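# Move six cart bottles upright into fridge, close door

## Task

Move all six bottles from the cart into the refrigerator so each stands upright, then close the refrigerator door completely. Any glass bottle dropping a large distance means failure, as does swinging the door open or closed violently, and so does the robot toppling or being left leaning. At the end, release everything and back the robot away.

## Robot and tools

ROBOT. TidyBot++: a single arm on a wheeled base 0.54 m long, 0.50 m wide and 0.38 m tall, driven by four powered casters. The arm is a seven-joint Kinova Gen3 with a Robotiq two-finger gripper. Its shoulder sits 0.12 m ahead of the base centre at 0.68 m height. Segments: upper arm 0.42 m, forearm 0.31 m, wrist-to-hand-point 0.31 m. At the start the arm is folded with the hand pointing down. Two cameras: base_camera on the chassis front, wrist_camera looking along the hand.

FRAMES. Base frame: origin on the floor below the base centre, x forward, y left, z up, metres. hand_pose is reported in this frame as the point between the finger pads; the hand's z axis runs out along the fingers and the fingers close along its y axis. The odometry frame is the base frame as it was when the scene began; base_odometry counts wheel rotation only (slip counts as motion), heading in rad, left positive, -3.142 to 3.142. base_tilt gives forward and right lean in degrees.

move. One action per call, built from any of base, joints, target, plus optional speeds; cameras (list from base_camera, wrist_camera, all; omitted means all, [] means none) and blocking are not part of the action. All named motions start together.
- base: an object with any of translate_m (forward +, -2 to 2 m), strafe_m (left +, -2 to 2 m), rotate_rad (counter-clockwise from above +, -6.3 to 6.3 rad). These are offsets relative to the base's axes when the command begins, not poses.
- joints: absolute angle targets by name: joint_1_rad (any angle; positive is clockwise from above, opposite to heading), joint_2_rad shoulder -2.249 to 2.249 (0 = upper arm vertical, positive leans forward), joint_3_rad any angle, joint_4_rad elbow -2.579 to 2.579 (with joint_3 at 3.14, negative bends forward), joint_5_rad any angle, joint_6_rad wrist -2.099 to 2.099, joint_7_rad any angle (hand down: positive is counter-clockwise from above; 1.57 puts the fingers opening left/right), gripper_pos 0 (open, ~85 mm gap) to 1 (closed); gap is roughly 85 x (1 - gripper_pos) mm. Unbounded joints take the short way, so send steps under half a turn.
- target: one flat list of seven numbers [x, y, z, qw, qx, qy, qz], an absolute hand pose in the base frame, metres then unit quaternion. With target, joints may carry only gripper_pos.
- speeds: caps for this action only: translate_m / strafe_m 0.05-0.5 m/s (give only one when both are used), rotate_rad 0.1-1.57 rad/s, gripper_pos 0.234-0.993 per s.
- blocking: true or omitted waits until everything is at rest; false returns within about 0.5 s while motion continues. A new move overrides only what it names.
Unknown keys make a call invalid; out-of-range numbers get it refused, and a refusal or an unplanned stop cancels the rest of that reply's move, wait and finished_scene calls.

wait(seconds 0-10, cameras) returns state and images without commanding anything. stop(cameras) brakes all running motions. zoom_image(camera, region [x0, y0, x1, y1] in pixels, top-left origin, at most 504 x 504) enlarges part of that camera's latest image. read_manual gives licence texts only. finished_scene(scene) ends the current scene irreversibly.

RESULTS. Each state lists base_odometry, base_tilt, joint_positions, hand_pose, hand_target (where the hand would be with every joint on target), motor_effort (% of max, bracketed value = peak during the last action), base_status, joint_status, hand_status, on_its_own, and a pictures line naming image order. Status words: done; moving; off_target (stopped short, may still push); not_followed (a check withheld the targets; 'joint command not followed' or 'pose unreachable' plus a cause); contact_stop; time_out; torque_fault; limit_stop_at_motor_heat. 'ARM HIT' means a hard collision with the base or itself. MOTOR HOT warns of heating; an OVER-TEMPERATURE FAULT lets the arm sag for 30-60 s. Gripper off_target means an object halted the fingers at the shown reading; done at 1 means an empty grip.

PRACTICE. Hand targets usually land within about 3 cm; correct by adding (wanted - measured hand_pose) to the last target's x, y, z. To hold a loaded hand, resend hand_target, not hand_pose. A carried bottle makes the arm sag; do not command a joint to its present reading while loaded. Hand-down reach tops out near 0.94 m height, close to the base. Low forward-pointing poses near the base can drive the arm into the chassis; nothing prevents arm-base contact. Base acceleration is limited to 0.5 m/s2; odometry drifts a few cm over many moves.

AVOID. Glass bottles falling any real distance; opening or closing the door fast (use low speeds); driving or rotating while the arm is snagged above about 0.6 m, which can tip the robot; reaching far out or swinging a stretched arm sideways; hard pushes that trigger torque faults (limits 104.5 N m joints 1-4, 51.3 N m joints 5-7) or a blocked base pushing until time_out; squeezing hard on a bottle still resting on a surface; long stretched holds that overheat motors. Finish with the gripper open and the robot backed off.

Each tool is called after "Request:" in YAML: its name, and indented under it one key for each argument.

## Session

Request:
move:

Scene clock: 0.00 s.
base_odometry: x=+0.000 y=+0.000 heading=+0.000
base_tilt: forward=+0.0 right=-0.4
base_status: not commanded
joint_positions: joint_1_rad=-0.017 joint_2_rad=-0.384 joint_3_rad=+3.114 joint_4_rad=-2.559 joint_5_rad=-0.026 joint_6_rad=-0.828 joint_7_rad=+1.619 gripper_pos=+0.000
joint_status: not commanded
motor_effort: joint_1_rad=+0 joint_2_rad=+0 joint_3_rad=+2 joint_4_rad=+13 joint_5_rad=+0 joint_6_rad=+1 joint_7_rad=+0
hand_pose: x=+0.2624 y=+0.0125 z=+0.5849 quat_wxyz=(-0.005, +0.997, +0.038, +0.069) (m; base frame)
hand_target: x=+0.2627 y=+0.0125 z=+0.5851 quat_wxyz=(-0.005, +0.997, +0.038, +0.069) (m; base frame)
hand_status: not commanded
pictures: base_camera, wrist_camera
Images, in order (width x height): base_camera 644x364, wrist_camera 644x476.

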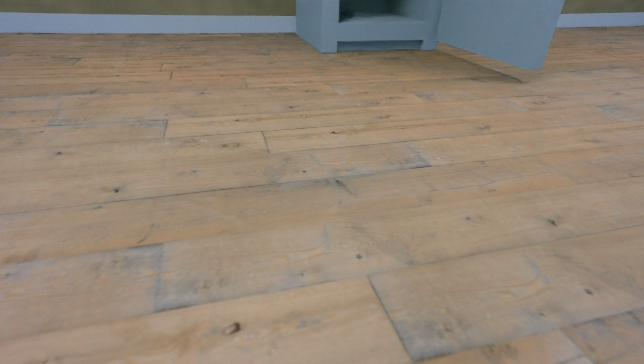

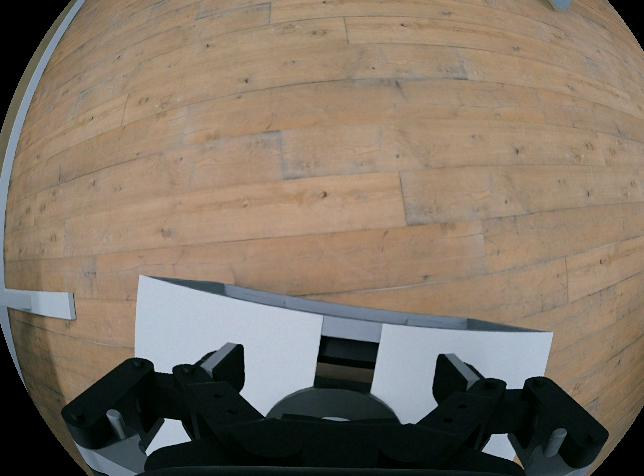

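Request:
move:
  joints: {"joint_1_rad":0.01,"joint_2_rad":-0.55,"joint_3_rad":3.14,"joint_4_rad":-1.87,"joint_5_rad":0,"joint_6_rad":-0.49,"joint_7_rad":1.57,"gripper_pos":0.22}

Request:
move:
  base: {"rotate_rad":1.57}

Request:
move:
  base: {"rotate_rad":1.57}

Scene clock: 2.23 s.
move: done
base_odometry: x=+0.000 y=+0.000 heading=+0.000
base_tilt: forward=+0.0 right=-0.4
base_status: not commanded
joint_positions: joint_1_rad=-0.004 joint_2_rad=-0.540 joint_3_rad=+3.119 joint_4_rad=-1.897 joint_5_rad=-0.026 joint_6_rad=-0.545 joint_7_rad=+1.619 gripper_pos=+0.220
joint_status: all done
motor_effort: joint_1_rad=+0(2) joint_2_rad=-2(4) joint_3_rad=+2(3) joint_4_rad=+20(20) joint_5_rad=+0(1) joint_6_rad=+8(8) joint_7_rad=+0(1)
hand_pose: x=+0.5037 y=+0.0183 z=+1.0076 quat_wxyz=(+0.000, +0.814, +0.027, +0.581) (m; base frame)
hand_target: x=+0.5060 y=-0.0017 z=+1.0448 quat_wxyz=(+0.003, +0.786, -0.003, +0.618) (m; base frame)
hand_status: not commanded
pictures: base_camera, wrist_camera
Images, in order (width x height): base_camera 644x364, wrist_camera 644x476.

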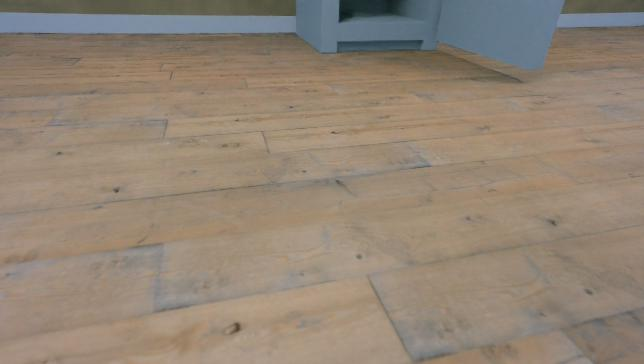

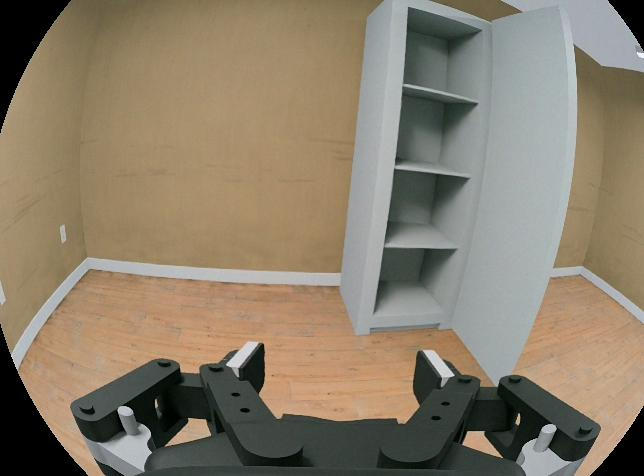

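Scene clock: 4.67 s.
move: done
base_odometry: x=+0.000 y=+0.000 heading=+1.569
base_tilt: forward=+0.0 right=-0.4
base_status: done
joint_positions: joint_1_rad=+0.004 joint_2_rad=-0.540 joint_3_rad=+3.131 joint_4_rad=-1.897 joint_5_rad=-0.026 joint_6_rad=-0.542 joint_7_rad=+1.619 gripper_pos=+0.220
joint_status: not commanded
motor_effort: joint_1_rad=+0(1) joint_2_rad=-2(4) joint_3_rad=+1(3) joint_4_rad=+19(20) joint_5_rad=+1(1) joint_6_rad=+8(8) joint_7_rad=+0(1)
hand_pose: x=+0.5044 y=+0.0093 z=+1.0090 quat_wxyz=(+0.003, +0.813, +0.018, +0.582) (m; base frame)
hand_target: x=+0.5060 y=-0.0017 z=+1.0448 quat_wxyz=(+0.003, +0.786, -0.003, +0.618) (m; base frame)
hand_status: not commanded
pictures: base_camera, wrist_camera
Images, in order (width x height): base_camera 644x364, wrist_camera 644x476.

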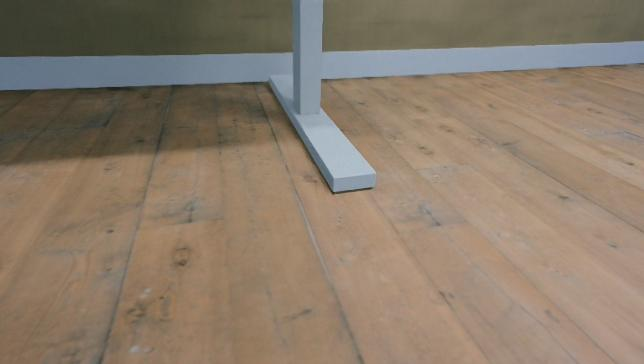

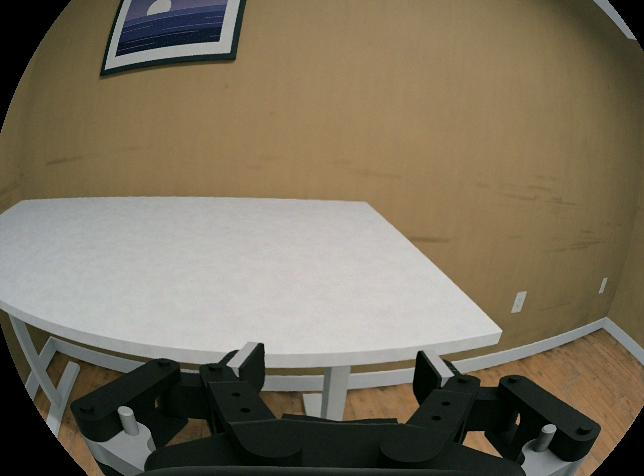

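Scene clock: 6.97 s.
move: done
base_odometry: x=+0.000 y=+0.000 heading=+3.138
base_tilt: forward=+0.0 right=-0.4
base_status: done
joint_positions: joint_1_rad=+0.004 joint_2_rad=-0.540 joint_3_rad=+3.132 joint_4_rad=-1.897 joint_5_rad=-0.026 joint_6_rad=-0.541 joint_7_rad=+1.619 gripper_pos=+0.220
joint_status: not commanded
motor_effort: joint_1_rad=+0(1) joint_2_rad=-2(4) joint_3_rad=+2(3) joint_4_rad=+20(20) joint_5_rad=+0(1) joint_6_rad=+8(8) joint_7_rad=+0(1)
hand_pose: x=+0.5045 y=+0.0087 z=+1.0092 quat_wxyz=(+0.003, +0.813, +0.017, +0.582) (m; base frame)
hand_target: x=+0.5060 y=-0.0017 z=+1.0448 quat_wxyz=(+0.003, +0.786, -0.003, +0.618) (m; base frame)
hand_status: not commanded
pictures: base_camera, wrist_camera
Images, in order (width x height): base_camera 644x364, wrist_camera 644x476.

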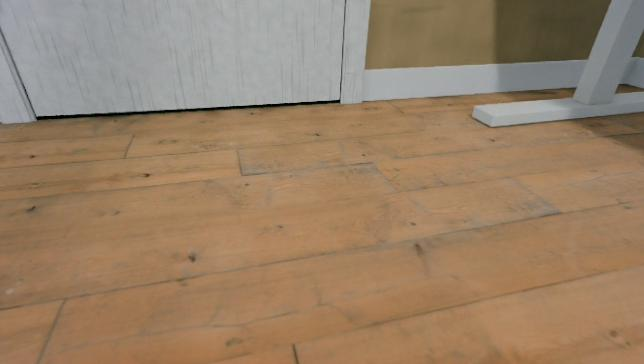

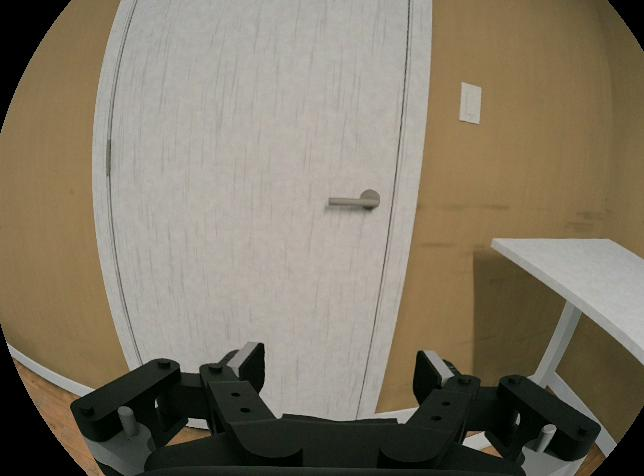

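Request:
move:
  base: {"rotate_rad":1.2}

Request:
zoom_image:
  camera: "wrist_camera"
  region: [180, 180, 500, 400]

Scene clock: 9.20 s.
move: done
base_odometry: x=+0.000 y=+0.000 heading=-1.946
base_tilt: forward=+0.0 right=-0.4
base_status: done
joint_positions: joint_1_rad=+0.005 joint_2_rad=-0.540 joint_3_rad=+3.132 joint_4_rad=-1.897 joint_5_rad=-0.026 joint_6_rad=-0.541 joint_7_rad=+1.619 gripper_pos=+0.220
joint_status: not commanded
motor_effort: joint_1_rad=+0(1) joint_2_rad=-2(4) joint_3_rad=+1(3) joint_4_rad=+20(20) joint_5_rad=+0(1) joint_6_rad=+8(8) joint_7_rad=+0(1)
hand_pose: x=+0.5045 y=+0.0083 z=+1.0092 quat_wxyz=(+0.003, +0.813, +0.017, +0.582) (m; base frame)
hand_target: x=+0.5060 y=-0.0017 z=+1.0448 quat_wxyz=(+0.003, +0.786, -0.003, +0.618) (m; base frame)
hand_status: not commanded
pictures: base_camera, wrist_camera
Images, in order (width x height): base_camera 644x364, wrist_camera 644x476.

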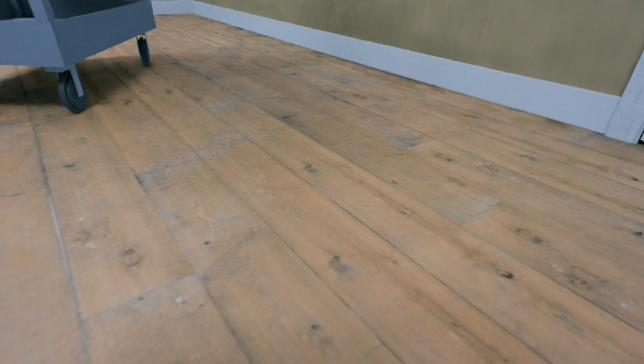

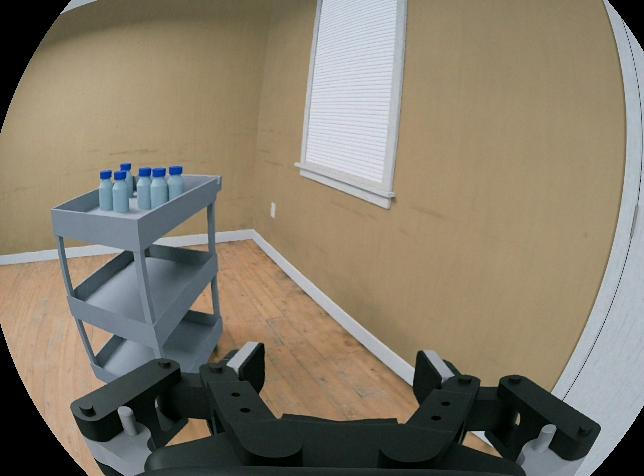

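Scaled by 1.575.

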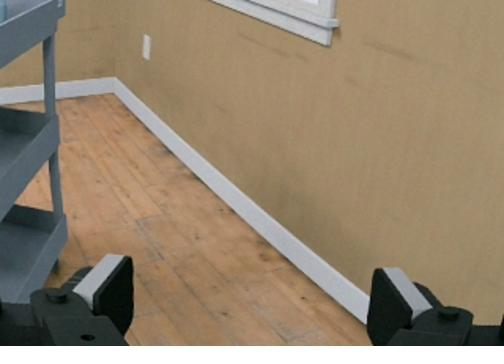

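Request:
move:
  base: {"rotate_rad":0.5}

Request:
zoom_image:
  camera: "wrist_camera"
  region: [200, 120, 460, 320]

Scene clock: 10.73 s.
move: done
base_odometry: x=+0.000 y=+0.000 heading=-1.447
base_tilt: forward=+0.0 right=-0.4
base_status: done
joint_positions: joint_1_rad=+0.005 joint_2_rad=-0.540 joint_3_rad=+3.133 joint_4_rad=-1.897 joint_5_rad=-0.026 joint_6_rad=-0.541 joint_7_rad=+1.619 gripper_pos=+0.220
joint_status: not commanded
motor_effort: joint_1_rad=+0(1) joint_2_rad=-2(3) joint_3_rad=+2(3) joint_4_rad=+19(20) joint_5_rad=+0(1) joint_6_rad=+8(8) joint_7_rad=+0(1)
hand_pose: x=+0.5045 y=+0.0079 z=+1.0092 quat_wxyz=(+0.003, +0.813, +0.017, +0.582) (m; base frame)
hand_target: x=+0.5060 y=-0.0017 z=+1.0448 quat_wxyz=(+0.003, +0.786, -0.003, +0.618) (m; base frame)
hand_status: not commanded
pictures: base_camera, wrist_camera
Images, in order (width x height): base_camera 644x364, wrist_camera 644x476.

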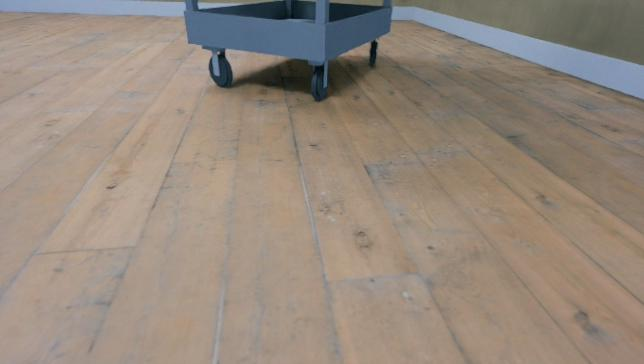

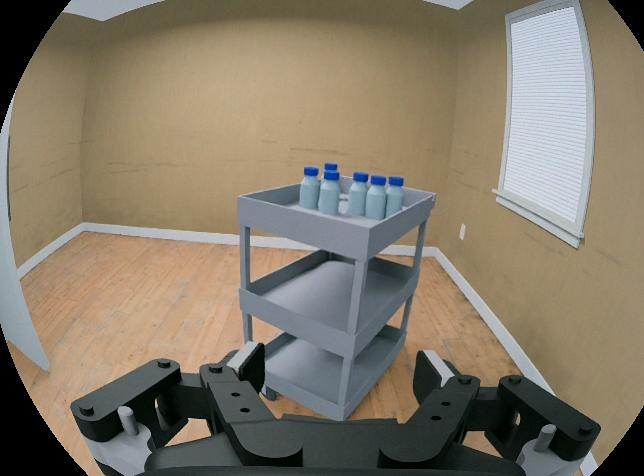

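Scaled by 1.938.

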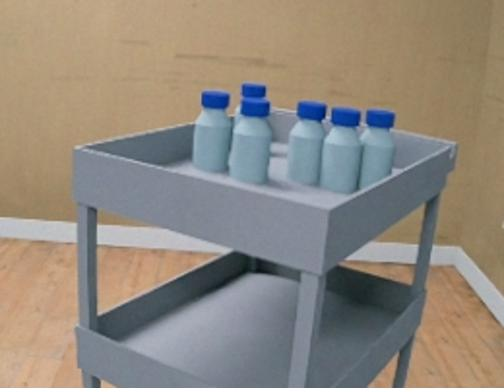

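Request:
move:
  base: {"translate_m":0.56,"strafe_m":-0.078,"rotate_rad":-0.053}
  joints: {"joint_1_rad":0.01,"joint_2_rad":0.205,"joint_3_rad":3.14,"joint_4_rad":-1.69,"joint_5_rad":0,"joint_6_rad":0.15,"joint_7_rad":1.57}

Scene clock: 15.20 s.
move: done
base_odometry: x=-0.008 y=-0.565 heading=-1.499
base_tilt: forward=+0.0 right=-0.4
base_status: done
joint_positions: joint_1_rad=+0.007 joint_2_rad=+0.193 joint_3_rad=+3.135 joint_4_rad=-1.719 joint_5_rad=-0.025 joint_6_rad=+0.096 joint_7_rad=+1.619 gripper_pos=+0.220
joint_status: all done
motor_effort: joint_1_rad=+0(2) joint_2_rad=-24(27) joint_3_rad=+1(3) joint_4_rad=+20(21) joint_5_rad=+0(1) joint_6_rad=+8(9) joint_7_rad=+0(1)
hand_pose: x=+0.7980 y=+0.0004 z=+0.9138 quat_wxyz=(+0.007, +0.788, +0.008, +0.615) (m; base frame)
hand_target: x=+0.8092 y=-0.0046 z=+0.9397 quat_wxyz=(+0.002, +0.766, -0.004, +0.643) (m; base frame)
hand_status: not commanded
pictures: base_camera, wrist_camera
Images, in order (width x height): base_camera 644x364, wrist_camera 644x476.

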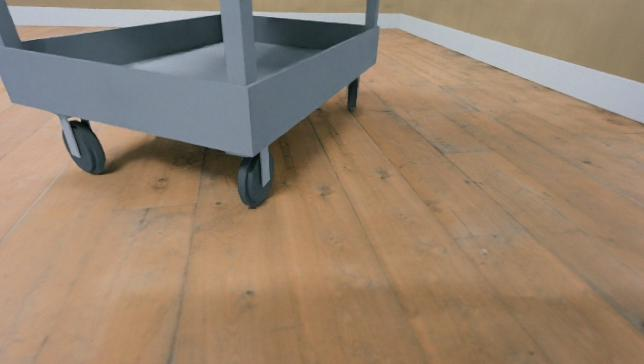

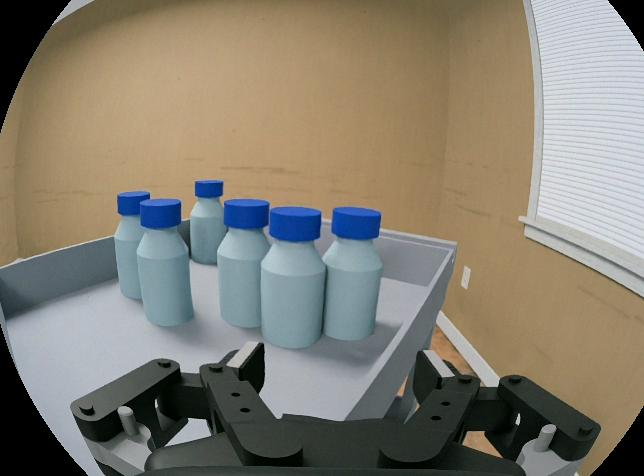

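Request:
move:

Scene clock: 16.43 s.
base_odometry: x=-0.008 y=-0.565 heading=-1.499
base_tilt: forward=+0.0 right=-0.4
base_status: done
joint_positions: joint_1_rad=+0.007 joint_2_rad=+0.193 joint_3_rad=+3.135 joint_4_rad=-1.719 joint_5_rad=-0.025 joint_6_rad=+0.097 joint_7_rad=+1.619 gripper_pos=+0.220
joint_status: all done
motor_effort: joint_1_rad=+0(2) joint_2_rad=-24(27) joint_3_rad=+0(3) joint_4_rad=+19(21) joint_5_rad=+0(1) joint_6_rad=+8(9) joint_7_rad=+0(1)
hand_pose: x=+0.7980 y=+0.0004 z=+0.9140 quat_wxyz=(+0.007, +0.788, +0.008, +0.615) (m; base frame)
hand_target: x=+0.8092 y=-0.0046 z=+0.9397 quat_wxyz=(+0.002, +0.766, -0.004, +0.643) (m; base frame)
hand_status: not commanded
pictures: base_camera, wrist_camera
Images, in order (width x height): base_camera 644x364, wrist_camera 644x476.

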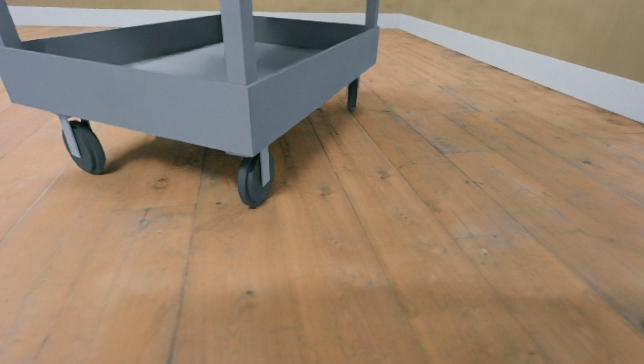

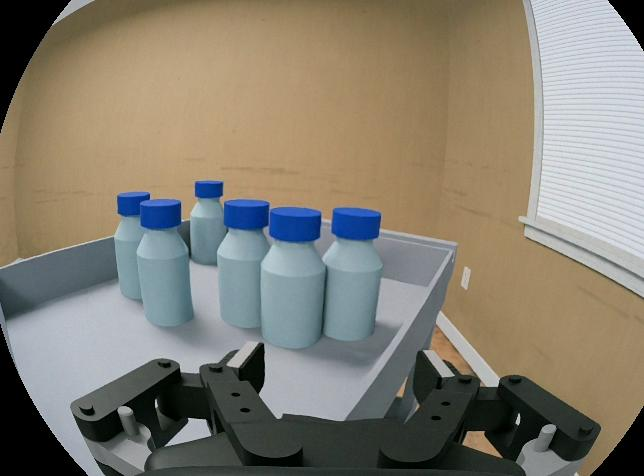

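Request:
move:
  base: {"translate_m":0.108,"strafe_m":-0.067,"rotate_rad":0.119}
  cameras: ["wrist_camera"]

Scene clock: 18.50 s.
move: done
base_odometry: x=-0.067 y=-0.678 heading=-1.379
base_tilt: forward=+0.0 right=-0.4
base_status: done
joint_positions: joint_1_rad=+0.013 joint_2_rad=+0.195 joint_3_rad=+3.137 joint_4_rad=-1.717 joint_5_rad=-0.025 joint_6_rad=+0.099 joint_7_rad=+1.619 gripper_pos=+0.220
joint_status: not commanded
motor_effort: joint_1_rad=+0(5) joint_2_rad=-24(27) joint_3_rad=+1(5) joint_4_rad=+19(20) joint_5_rad=+0(1) joint_6_rad=+8(9) joint_7_rad=+0(1)
hand_pose: x=+0.7988 y=-0.0051 z=+0.9146 quat_wxyz=(+0.010, +0.787, +0.005, +0.616) (m; base frame)
hand_target: x=+0.8092 y=-0.0046 z=+0.9397 quat_wxyz=(+0.002, +0.766, -0.004, +0.643) (m; base frame)
hand_status: not commanded
pictures: wrist_camera
Images, in order (width x height): wrist_camera 644x476.

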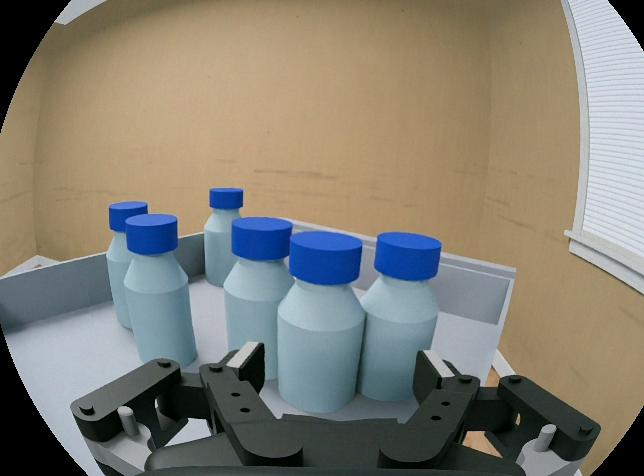

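Request:
move:
  base: {"translate_m":0.085,"strafe_m":0.011}
  cameras: ["wrist_camera"]

Scene clock: 19.90 s.
move: done
base_odometry: x=-0.040 y=-0.760 heading=-1.379
base_tilt: forward=+0.0 right=-0.4
base_status: done
joint_positions: joint_1_rad=+0.013 joint_2_rad=+0.198 joint_3_rad=+3.137 joint_4_rad=-1.716 joint_5_rad=-0.025 joint_6_rad=+0.101 joint_7_rad=+1.619 gripper_pos=+0.220
joint_status: not commanded
motor_effort: joint_1_rad=+0(3) joint_2_rad=-24(27) joint_3_rad=+0(3) joint_4_rad=+19(21) joint_5_rad=+0(1) joint_6_rad=+8(9) joint_7_rad=+0(1)
hand_pose: x=+0.7999 y=-0.0051 z=+0.9139 quat_wxyz=(+0.010, +0.787, +0.005, +0.616) (m; base frame)
hand_target: x=+0.8092 y=-0.0046 z=+0.9397 quat_wxyz=(+0.002, +0.766, -0.004, +0.643) (m; base frame)
hand_status: not commanded
pictures: wrist_camera
Images, in order (width x height): wrist_camera 644x476.

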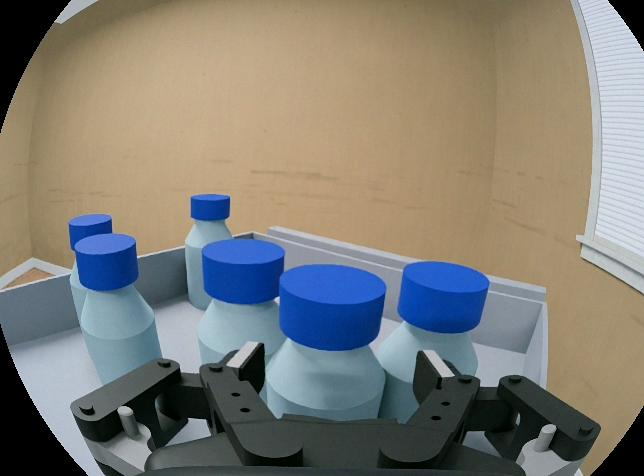

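Request:
move:
  base: {"translate_m":0.026,"strafe_m":0.0055}
  cameras: ["wrist_camera"]

Request:
move:
  base: {"translate_m":0.011}
  cameras: ["wrist_camera"]

Scene clock: 20.97 s.
move: done
base_odometry: x=-0.030 y=-0.784 heading=-1.379
base_tilt: forward=+0.0 right=-0.4
base_status: done
joint_positions: joint_1_rad=+0.012 joint_2_rad=+0.202 joint_3_rad=+3.137 joint_4_rad=-1.715 joint_5_rad=-0.025 joint_6_rad=+0.101 joint_7_rad=+1.619 gripper_pos=+0.220
joint_status: not commanded
motor_effort: joint_1_rad=+0(2) joint_2_rad=-24(28) joint_3_rad=+1(2) joint_4_rad=+19(20) joint_5_rad=+0(1) joint_6_rad=+8(9) joint_7_rad=+0(1)
hand_pose: x=+0.8010 y=-0.0050 z=+0.9124 quat_wxyz=(+0.010, +0.788, +0.005, +0.616) (m; base frame)
hand_target: x=+0.8092 y=-0.0046 z=+0.9397 quat_wxyz=(+0.002, +0.766, -0.004, +0.643) (m; base frame)
hand_status: not commanded
pictures: wrist_camera
Images, in order (width x height): wrist_camera 644x476.

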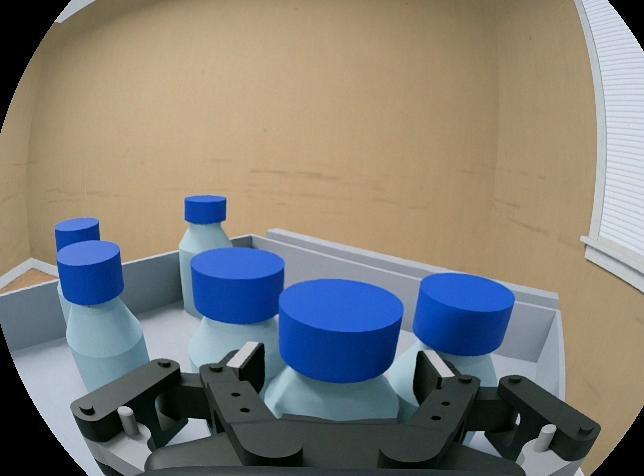

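Scene clock: 21.63 s.
move: done
base_odometry: x=-0.028 y=-0.795 heading=-1.379
base_tilt: forward=+0.0 right=-0.4
base_status: done
joint_positions: joint_1_rad=+0.012 joint_2_rad=+0.202 joint_3_rad=+3.137 joint_4_rad=-1.714 joint_5_rad=-0.025 joint_6_rad=+0.101 joint_7_rad=+1.619 gripper_pos=+0.220
joint_status: not commanded
motor_effort: joint_1_rad=+0(2) joint_2_rad=-25(29) joint_3_rad=+1(2) joint_4_rad=+20(20) joint_5_rad=+0(1) joint_6_rad=+8(9) joint_7_rad=+0(1)
hand_pose: x=+0.8013 y=-0.0049 z=+0.9122 quat_wxyz=(+0.010, +0.788, +0.005, +0.616) (m; base frame)
hand_target: x=+0.8092 y=-0.0046 z=+0.9397 quat_wxyz=(+0.002, +0.766, -0.004, +0.643) (m; base frame)
hand_status: not commanded
pictures: wrist_camera
Images, in order (width x height): wrist_camera 644x476.

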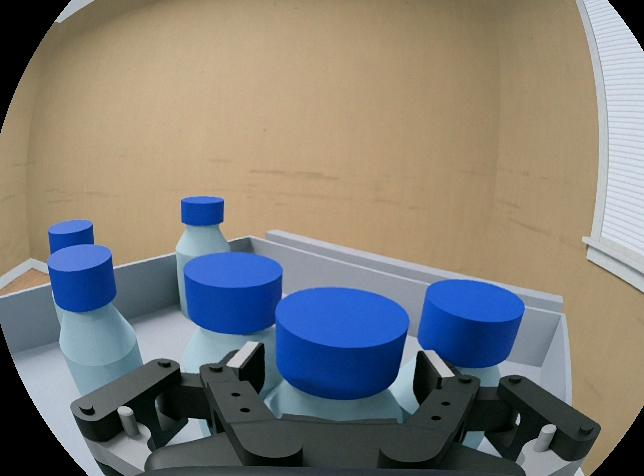

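Request:
move:
  joints: {"joint_1_rad":0.01,"joint_2_rad":0.195,"joint_3_rad":3.14,"joint_4_rad":-1.69,"joint_5_rad":0,"joint_6_rad":0.15,"joint_7_rad":1.57}
  cameras: ["wrist_camera"]

Scene clock: 22.30 s.
move: done
base_odometry: x=-0.028 y=-0.795 heading=-1.379
base_tilt: forward=+0.0 right=-0.4
base_status: not commanded
joint_positions: joint_1_rad=+0.012 joint_2_rad=+0.202 joint_3_rad=+3.137 joint_4_rad=-1.714 joint_5_rad=-0.025 joint_6_rad=+0.101 joint_7_rad=+1.619 gripper_pos=+0.220
joint_status: all done
motor_effort: joint_1_rad=+0(1) joint_2_rad=-24(25) joint_3_rad=+1(2) joint_4_rad=+19(19) joint_5_rad=+1(1) joint_6_rad=+9(9) joint_7_rad=+0(1)
hand_pose: x=+0.8012 y=-0.0049 z=+0.9124 quat_wxyz=(+0.010, +0.788, +0.005, +0.616) (m; base frame)
hand_target: x=+0.8066 y=-0.0045 z=+0.9466 quat_wxyz=(+0.002, +0.763, -0.004, +0.647) (m; base frame)
hand_status: not commanded
pictures: wrist_camera
Images, in order (width x height): wrist_camera 644x476.

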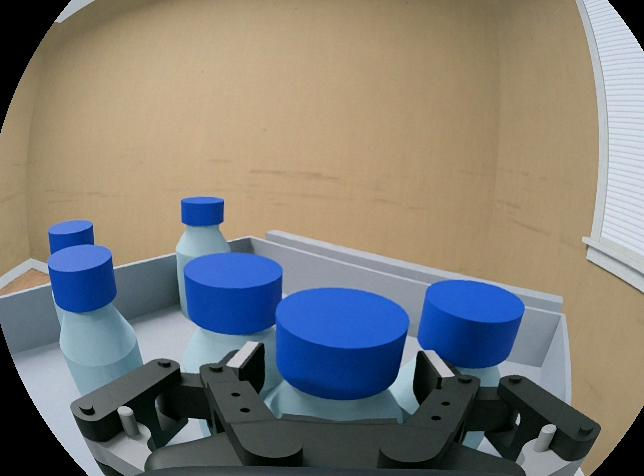

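Request:
move:
  joints: {"joint_2_rad":0.182}
  cameras: ["wrist_camera"]

Scene clock: 22.93 s.
move: done
base_odometry: x=-0.028 y=-0.795 heading=-1.379
base_tilt: forward=+0.0 right=-0.4
base_status: not commanded
joint_positions: joint_1_rad=+0.012 joint_2_rad=+0.197 joint_3_rad=+3.137 joint_4_rad=-1.714 joint_5_rad=-0.025 joint_6_rad=+0.101 joint_7_rad=+1.619 gripper_pos=+0.220
joint_status: all done
motor_effort: joint_1_rad=+0(0) joint_2_rad=-25(25) joint_3_rad=+1(2) joint_4_rad=+19(20) joint_5_rad=+0(1) joint_6_rad=+8(9) joint_7_rad=+0(0)
hand_pose: x=+0.8000 y=-0.0049 z=+0.9161 quat_wxyz=(+0.010, +0.786, +0.005, +0.618) (m; base frame)
hand_target: x=+0.8031 y=-0.0045 z=+0.9555 quat_wxyz=(+0.002, +0.758, -0.004, +0.652) (m; base frame)
hand_status: not commanded
pictures: wrist_camera
Images, in order (width x height): wrist_camera 644x476.

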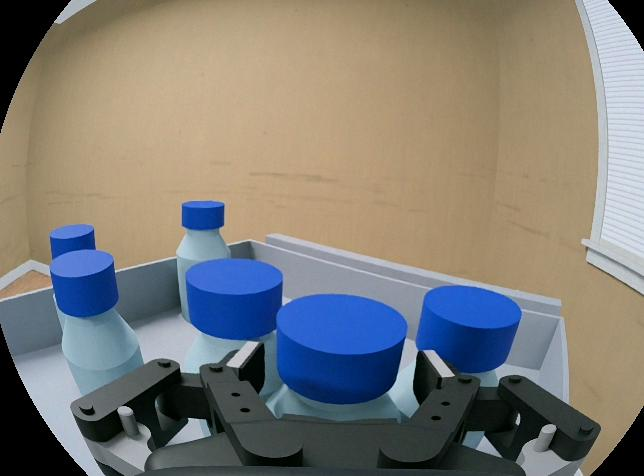

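Request:
move:
  joints: {"gripper_pos":0.47}
  speeds: {"gripper_pos":0.3}
  cameras: ["wrist_camera"]

Request:
move:
  joints: {"joint_1_rad":0.01,"joint_2_rad":0.12,"joint_3_rad":3.14,"joint_4_rad":-1.39,"joint_5_rad":0,"joint_6_rad":-0.21,"joint_7_rad":1.57}
  cameras: ["wrist_camera"]

Scene clock: 24.30 s.
move: off_target
base_odometry: x=-0.028 y=-0.795 heading=-1.379
base_tilt: forward=+0.0 right=-0.4
base_status: not commanded
joint_positions: joint_1_rad=+0.011 joint_2_rad=+0.196 joint_3_rad=+3.137 joint_4_rad=-1.714 joint_5_rad=-0.025 joint_6_rad=+0.101 joint_7_rad=+1.619 gripper_pos=+0.427
joint_status: gripper_pos off_target (ended at +0.427, target +0.470)
motor_effort: joint_1_rad=+0(3) joint_2_rad=-24(25) joint_3_rad=+1(3) joint_4_rad=+20(21) joint_5_rad=+0(1) joint_6_rad=+9(9) joint_7_rad=+0(0)
hand_pose: x=+0.7999 y=-0.0042 z=+0.9163 quat_wxyz=(+0.010, +0.786, +0.005, +0.618) (m; base frame)
hand_target: x=+0.8031 y=-0.0045 z=+0.9555 quat_wxyz=(+0.002, +0.758, -0.004, +0.652) (m; base frame)
hand_status: not commanded
pictures: wrist_camera
Images, in order (width x height): wrist_camera 644x476.

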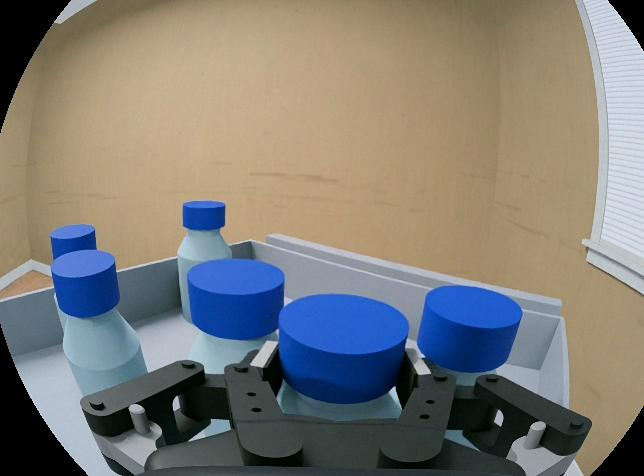

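Scene clock: 26.03 s.
move: done
base_odometry: x=-0.028 y=-0.795 heading=-1.379
base_tilt: forward=+0.0 right=-0.4
base_status: not commanded
joint_positions: joint_1_rad=+0.011 joint_2_rad=+0.156 joint_3_rad=+3.137 joint_4_rad=-1.443 joint_5_rad=-0.025 joint_6_rad=-0.177 joint_7_rad=+1.619 gripper_pos=+0.427
joint_status: all done
motor_effort: joint_1_rad=+0(2) joint_2_rad=-28(31) joint_3_rad=+2(2) joint_4_rad=+24(27) joint_5_rad=+0(2) joint_6_rad=+12(15) joint_7_rad=+0(2)
hand_pose: x=+0.8034 y=-0.0021 z=+1.0246 quat_wxyz=(+0.007, +0.776, +0.007, +0.631) (m; base frame)
hand_target: x=+0.7910 y=-0.0044 z=+1.0724 quat_wxyz=(+0.002, +0.758, -0.004, +0.652) (m; base frame)
hand_status: not commanded
pictures: wrist_camera
Images, in order (width x height): wrist_camera 644x476.

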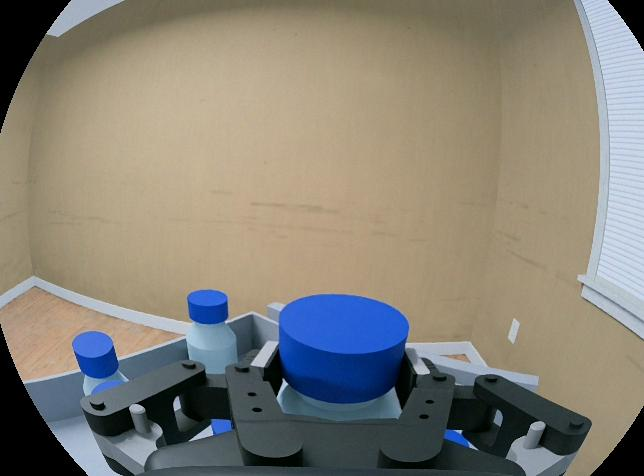

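Request:
move:
  base: {"translate_m":-0.28}
  cameras: ["wrist_camera"]

Request:
move:
  base: {"translate_m":0.094,"strafe_m":0.834,"rotate_rad":1.439}
  joints: {"joint_1_rad":0.01,"joint_2_rad":-0.5,"joint_3_rad":3.14,"joint_4_rad":-1.78,"joint_5_rad":0,"joint_6_rad":-0.53,"joint_7_rad":1.57}
  speeds: {"rotate_rad":1.2}

Scene clock: 28.27 s.
move: done
base_odometry: x=-0.081 y=-0.520 heading=-1.379
base_tilt: forward=+0.0 right=-0.4
base_status: done
joint_positions: joint_1_rad=+0.011 joint_2_rad=+0.145 joint_3_rad=+3.137 joint_4_rad=-1.443 joint_5_rad=-0.025 joint_6_rad=-0.182 joint_7_rad=+1.619 gripper_pos=+0.427
joint_status: not commanded
motor_effort: joint_1_rad=+0(3) joint_2_rad=-28(32) joint_3_rad=+0(3) joint_4_rad=+24(26) joint_5_rad=+0(1) joint_6_rad=+12(13) joint_7_rad=+0(1)
hand_pose: x=+0.7992 y=-0.0018 z=+1.0312 quat_wxyz=(+0.007, +0.774, +0.008, +0.633) (m; base frame)
hand_target: x=+0.7910 y=-0.0044 z=+1.0724 quat_wxyz=(+0.002, +0.758, -0.004, +0.652) (m; base frame)
hand_status: not commanded
pictures: wrist_camera
Images, in order (width x height): wrist_camera 644x476.

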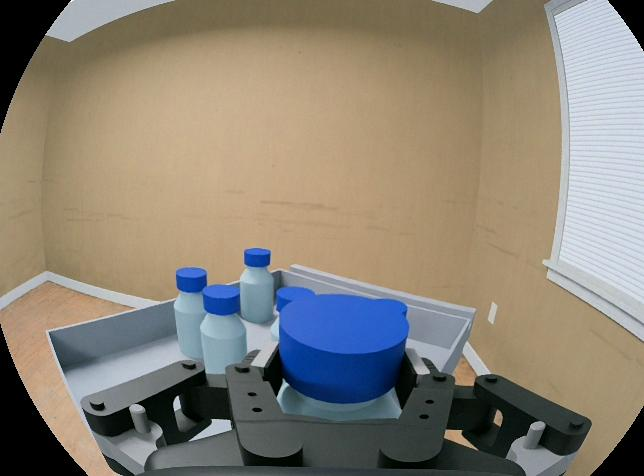

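Scene clock: 31.50 s.
move: done
base_odometry: x=+0.756 y=-0.454 heading=+0.061
base_tilt: forward=+0.0 right=-0.4
base_status: done
joint_positions: joint_1_rad=+0.009 joint_2_rad=-0.475 joint_3_rad=+3.140 joint_4_rad=-1.786 joint_5_rad=-0.025 joint_6_rad=-0.498 joint_7_rad=+1.619 gripper_pos=+0.427
joint_status: all done
motor_effort: joint_1_rad=+0(5) joint_2_rad=-6(30) joint_3_rad=+1(4) joint_4_rad=+24(26) joint_5_rad=+0(2) joint_6_rad=+12(13) joint_7_rad=+0(1)
hand_pose: x=+0.5328 y=+0.0023 z=+1.0632 quat_wxyz=(+0.006, +0.786, +0.011, +0.618) (m; base frame)
hand_target: x=+0.5209 y=-0.0018 z=+1.0674 quat_wxyz=(+0.003, +0.786, -0.003, +0.618) (m; base frame)
hand_status: not commanded
pictures: base_camera, wrist_camera
Images, in order (width x height): base_camera 644x364, wrist_camera 644x476.

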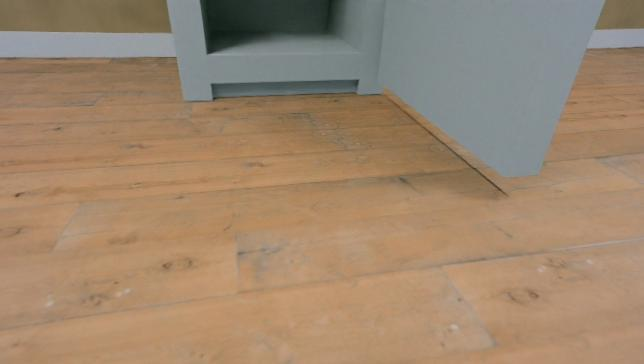

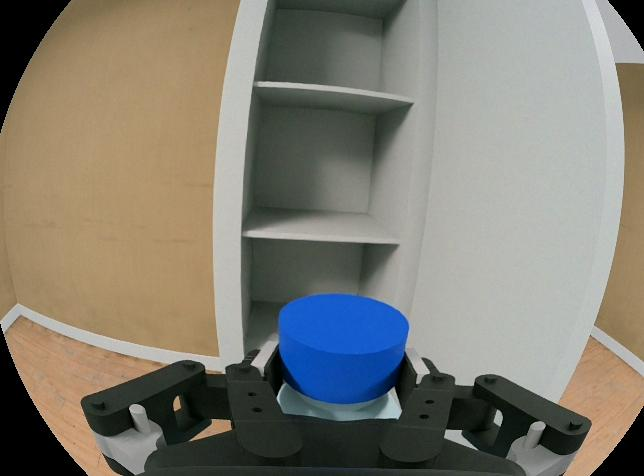

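Request:
zoom_image:
  camera: "wrist_camera"
  region: [190, 60, 450, 360]

Request:
zoom_image:
  camera: "base_camera"
  region: [150, 0, 450, 200]

Scaled by 1.680.

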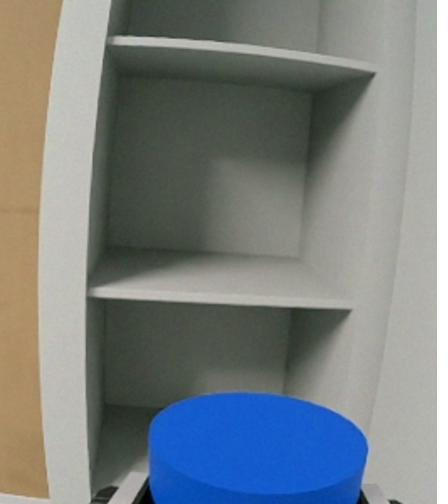

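Scaled by 1.680.

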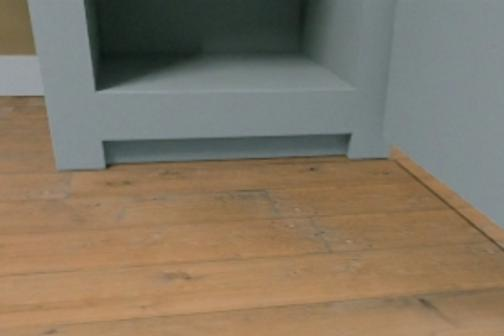

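Request:
move:
  base: {"translate_m":0.015,"strafe_m":-0.164,"rotate_rad":0.155}

Request:
zoom_image:
  camera: "wrist_camera"
  region: [190, 60, 450, 360]

Request:
zoom_image:
  camera: "base_camera"
  region: [150, 0, 650, 360]

Scene clock: 36.13 s.
move: done
base_odometry: x=+0.781 y=-0.616 heading=+0.217
base_tilt: forward=+0.0 right=-0.4
base_status: done
joint_positions: joint_1_rad=+0.008 joint_2_rad=-0.475 joint_3_rad=+3.142 joint_4_rad=-1.787 joint_5_rad=-0.023 joint_6_rad=-0.499 joint_7_rad=+1.619 gripper_pos=+0.427
joint_status: not commanded
motor_effort: joint_1_rad=+1(2) joint_2_rad=-7(8) joint_3_rad=+1(4) joint_4_rad=+24(24) joint_5_rad=+0(1) joint_6_rad=+12(12) joint_7_rad=+0(1)
hand_pose: x=+0.5327 y=+0.0009 z=+1.0628 quat_wxyz=(+0.007, +0.786, +0.011, +0.618) (m; base frame)
hand_target: x=+0.5209 y=-0.0018 z=+1.0674 quat_wxyz=(+0.003, +0.786, -0.003, +0.618) (m; base frame)
hand_status: not commanded
pictures: base_camera, wrist_camera
Images, in order (width x height): base_camera 644x364, wrist_camera 644x476.

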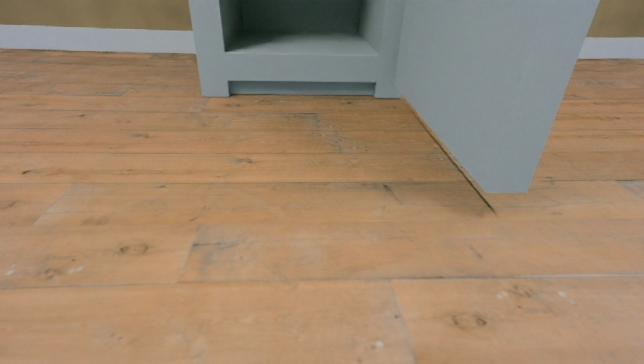

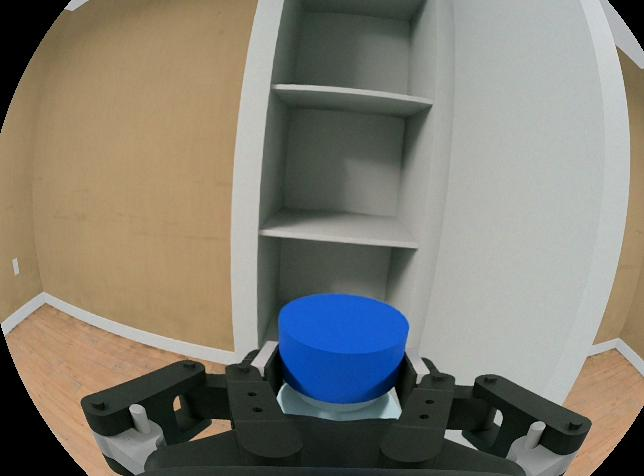

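Scaled by 1.680.

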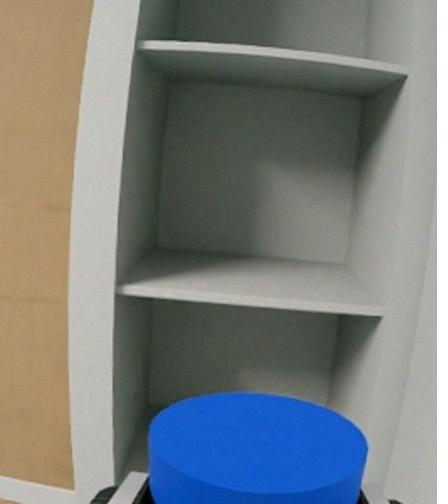

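Invalid region (150, 0, 650, 360): it reaches outside that camera's 644x364 image.

Request:
move:
  base: {"translate_m":0.3}

Scene clock: 38.57 s.
move: done
base_odometry: x=+1.074 y=-0.552 heading=+0.217
base_tilt: forward=+0.0 right=-0.4
base_status: done
joint_positions: joint_1_rad=+0.008 joint_2_rad=-0.477 joint_3_rad=+3.142 joint_4_rad=-1.788 joint_5_rad=-0.023 joint_6_rad=-0.501 joint_7_rad=+1.619 gripper_pos=+0.427
joint_status: not commanded
motor_effort: joint_1_rad=+0(1) joint_2_rad=-6(10) joint_3_rad=+2(3) joint_4_rad=+23(24) joint_5_rad=+0(1) joint_6_rad=+12(13) joint_7_rad=+0(1)
hand_pose: x=+0.5318 y=+0.0010 z=+1.0621 quat_wxyz=(+0.007, +0.787, +0.011, +0.617) (m; base frame)
hand_target: x=+0.5209 y=-0.0018 z=+1.0674 quat_wxyz=(+0.003, +0.786, -0.003, +0.618) (m; base frame)
hand_status: not commanded
pictures: base_camera, wrist_camera
Images, in order (width x height): base_camera 644x364, wrist_camera 644x476.

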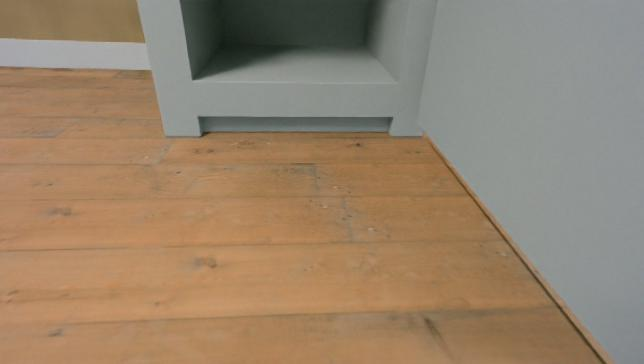

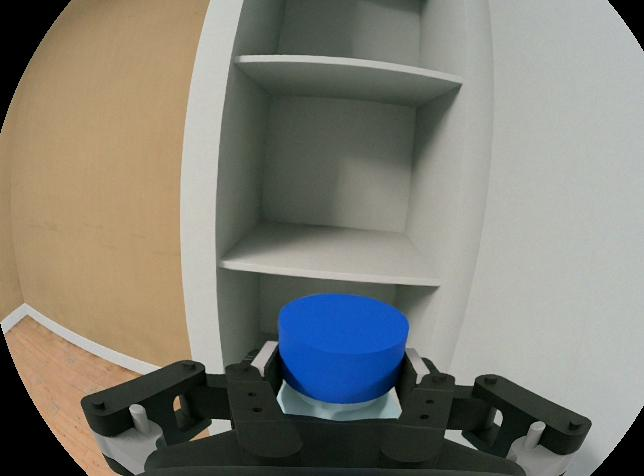

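Request:
zoom_image:
  camera: "base_camera"
  region: [130, 0, 450, 180]

Request:
zoom_image:
  camera: "wrist_camera"
  region: [180, 40, 500, 320]

Scaled by 1.575.

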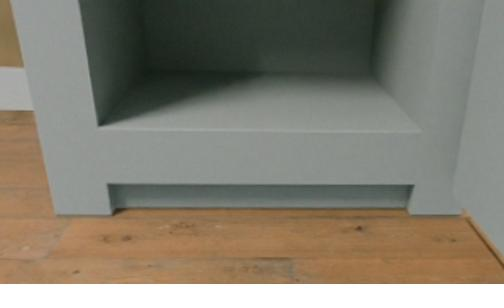

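Scaled by 1.575.

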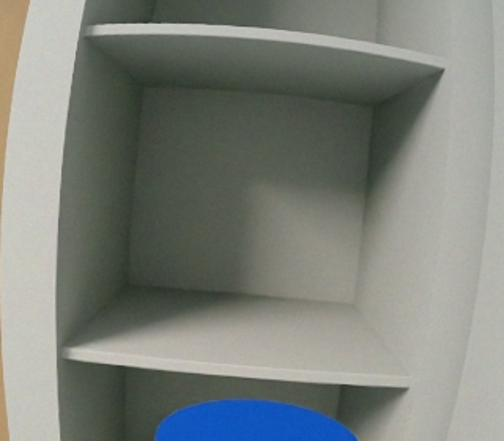

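Request:
move:
  base: {"translate_m":0.1,"rotate_rad":0.055}
  joints: {"joint_1_rad":0.065,"joint_2_rad":0.14,"joint_3_rad":3.14,"joint_4_rad":-1.15,"joint_5_rad":0,"joint_6_rad":-0.33,"joint_7_rad":1.57}

Scene clock: 43.87 s.
move: off_target
base_odometry: x=+1.172 y=-0.530 heading=+0.273
base_tilt: forward=+0.0 right=-0.4
base_status: done
joint_positions: joint_1_rad=+0.052 joint_2_rad=+0.144 joint_3_rad=+3.139 joint_4_rad=-1.211 joint_5_rad=-0.023 joint_6_rad=-0.412 joint_7_rad=+1.619 gripper_pos=+0.427
joint_status: joint_4_rad off_target (ended at -1.211, target -1.150); the others done
motor_effort: joint_1_rad=+0(2) joint_2_rad=-28(29) joint_3_rad=+1(4) joint_4_rad=+24(25) joint_5_rad=+0(1) joint_6_rad=+12(13) joint_7_rad=+0(1)
hand_pose: x=+0.7911 y=-0.0292 z=+1.1048 quat_wxyz=(+0.021, +0.773, -0.006, +0.634) (m; base frame)
hand_target: x=+0.7894 y=-0.0413 z=+1.1703 quat_wxyz=(+0.022, +0.724, -0.023, +0.689) (m; base frame)
hand_status: not commanded
pictures: base_camera, wrist_camera
Images, in order (width x height): base_camera 644x364, wrist_camera 644x476.

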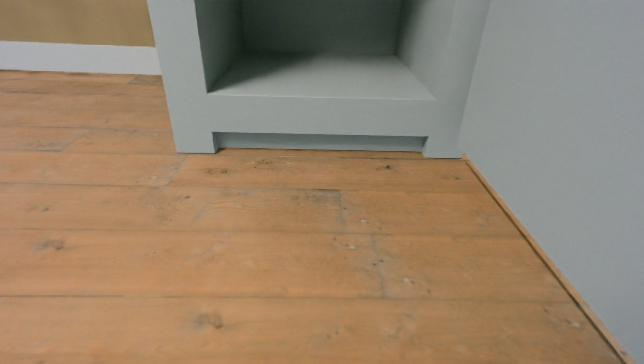

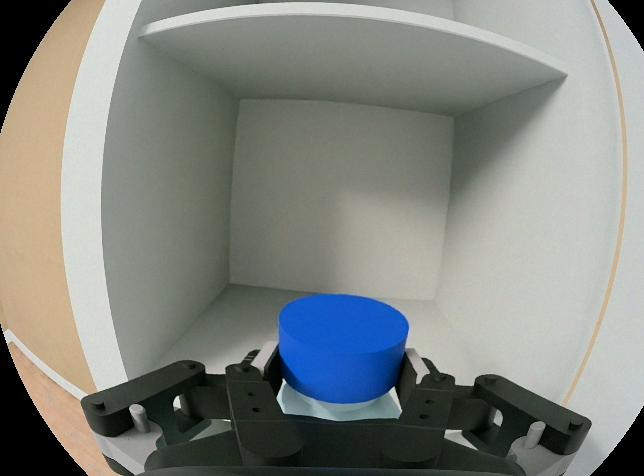

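Request:
move:
  base: {"translate_m":0.45}
  joints: {"joint_1_rad":-0.135}

Scene clock: 46.43 s.
move: done
base_odometry: x=+1.605 y=-0.409 heading=+0.273
base_tilt: forward=+0.0 right=-0.4
base_status: done
joint_positions: joint_1_rad=-0.135 joint_2_rad=+0.157 joint_3_rad=+3.136 joint_4_rad=-1.206 joint_5_rad=-0.023 joint_6_rad=-0.405 joint_7_rad=+1.619 gripper_pos=+0.427
joint_status: all done
motor_effort: joint_1_rad=+0(3) joint_2_rad=-28(32) joint_3_rad=+1(4) joint_4_rad=+24(25) joint_5_rad=+0(1) joint_6_rad=+12(13) joint_7_rad=+0(1)
hand_pose: x=+0.7906 y=+0.0985 z=+1.1007 quat_wxyz=(-0.040, +0.771, +0.067, +0.632) (m; base frame)
hand_target: x=+0.7842 y=+0.0927 z=+1.1703 quat_wxyz=(-0.047, +0.723, +0.049, +0.688) (m; base frame)
hand_status: not commanded
pictures: base_camera, wrist_camera
Images, in order (width x height): base_camera 644x364, wrist_camera 644x476.

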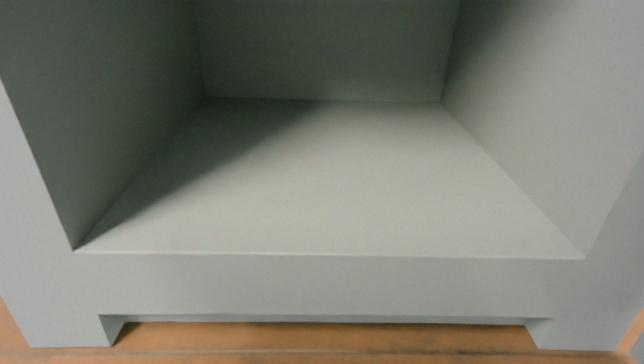

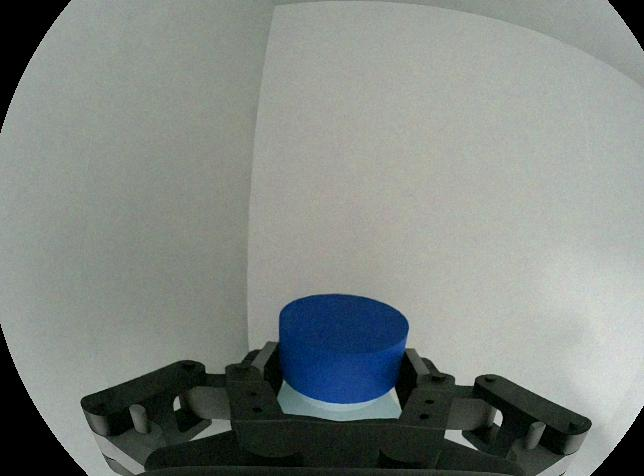

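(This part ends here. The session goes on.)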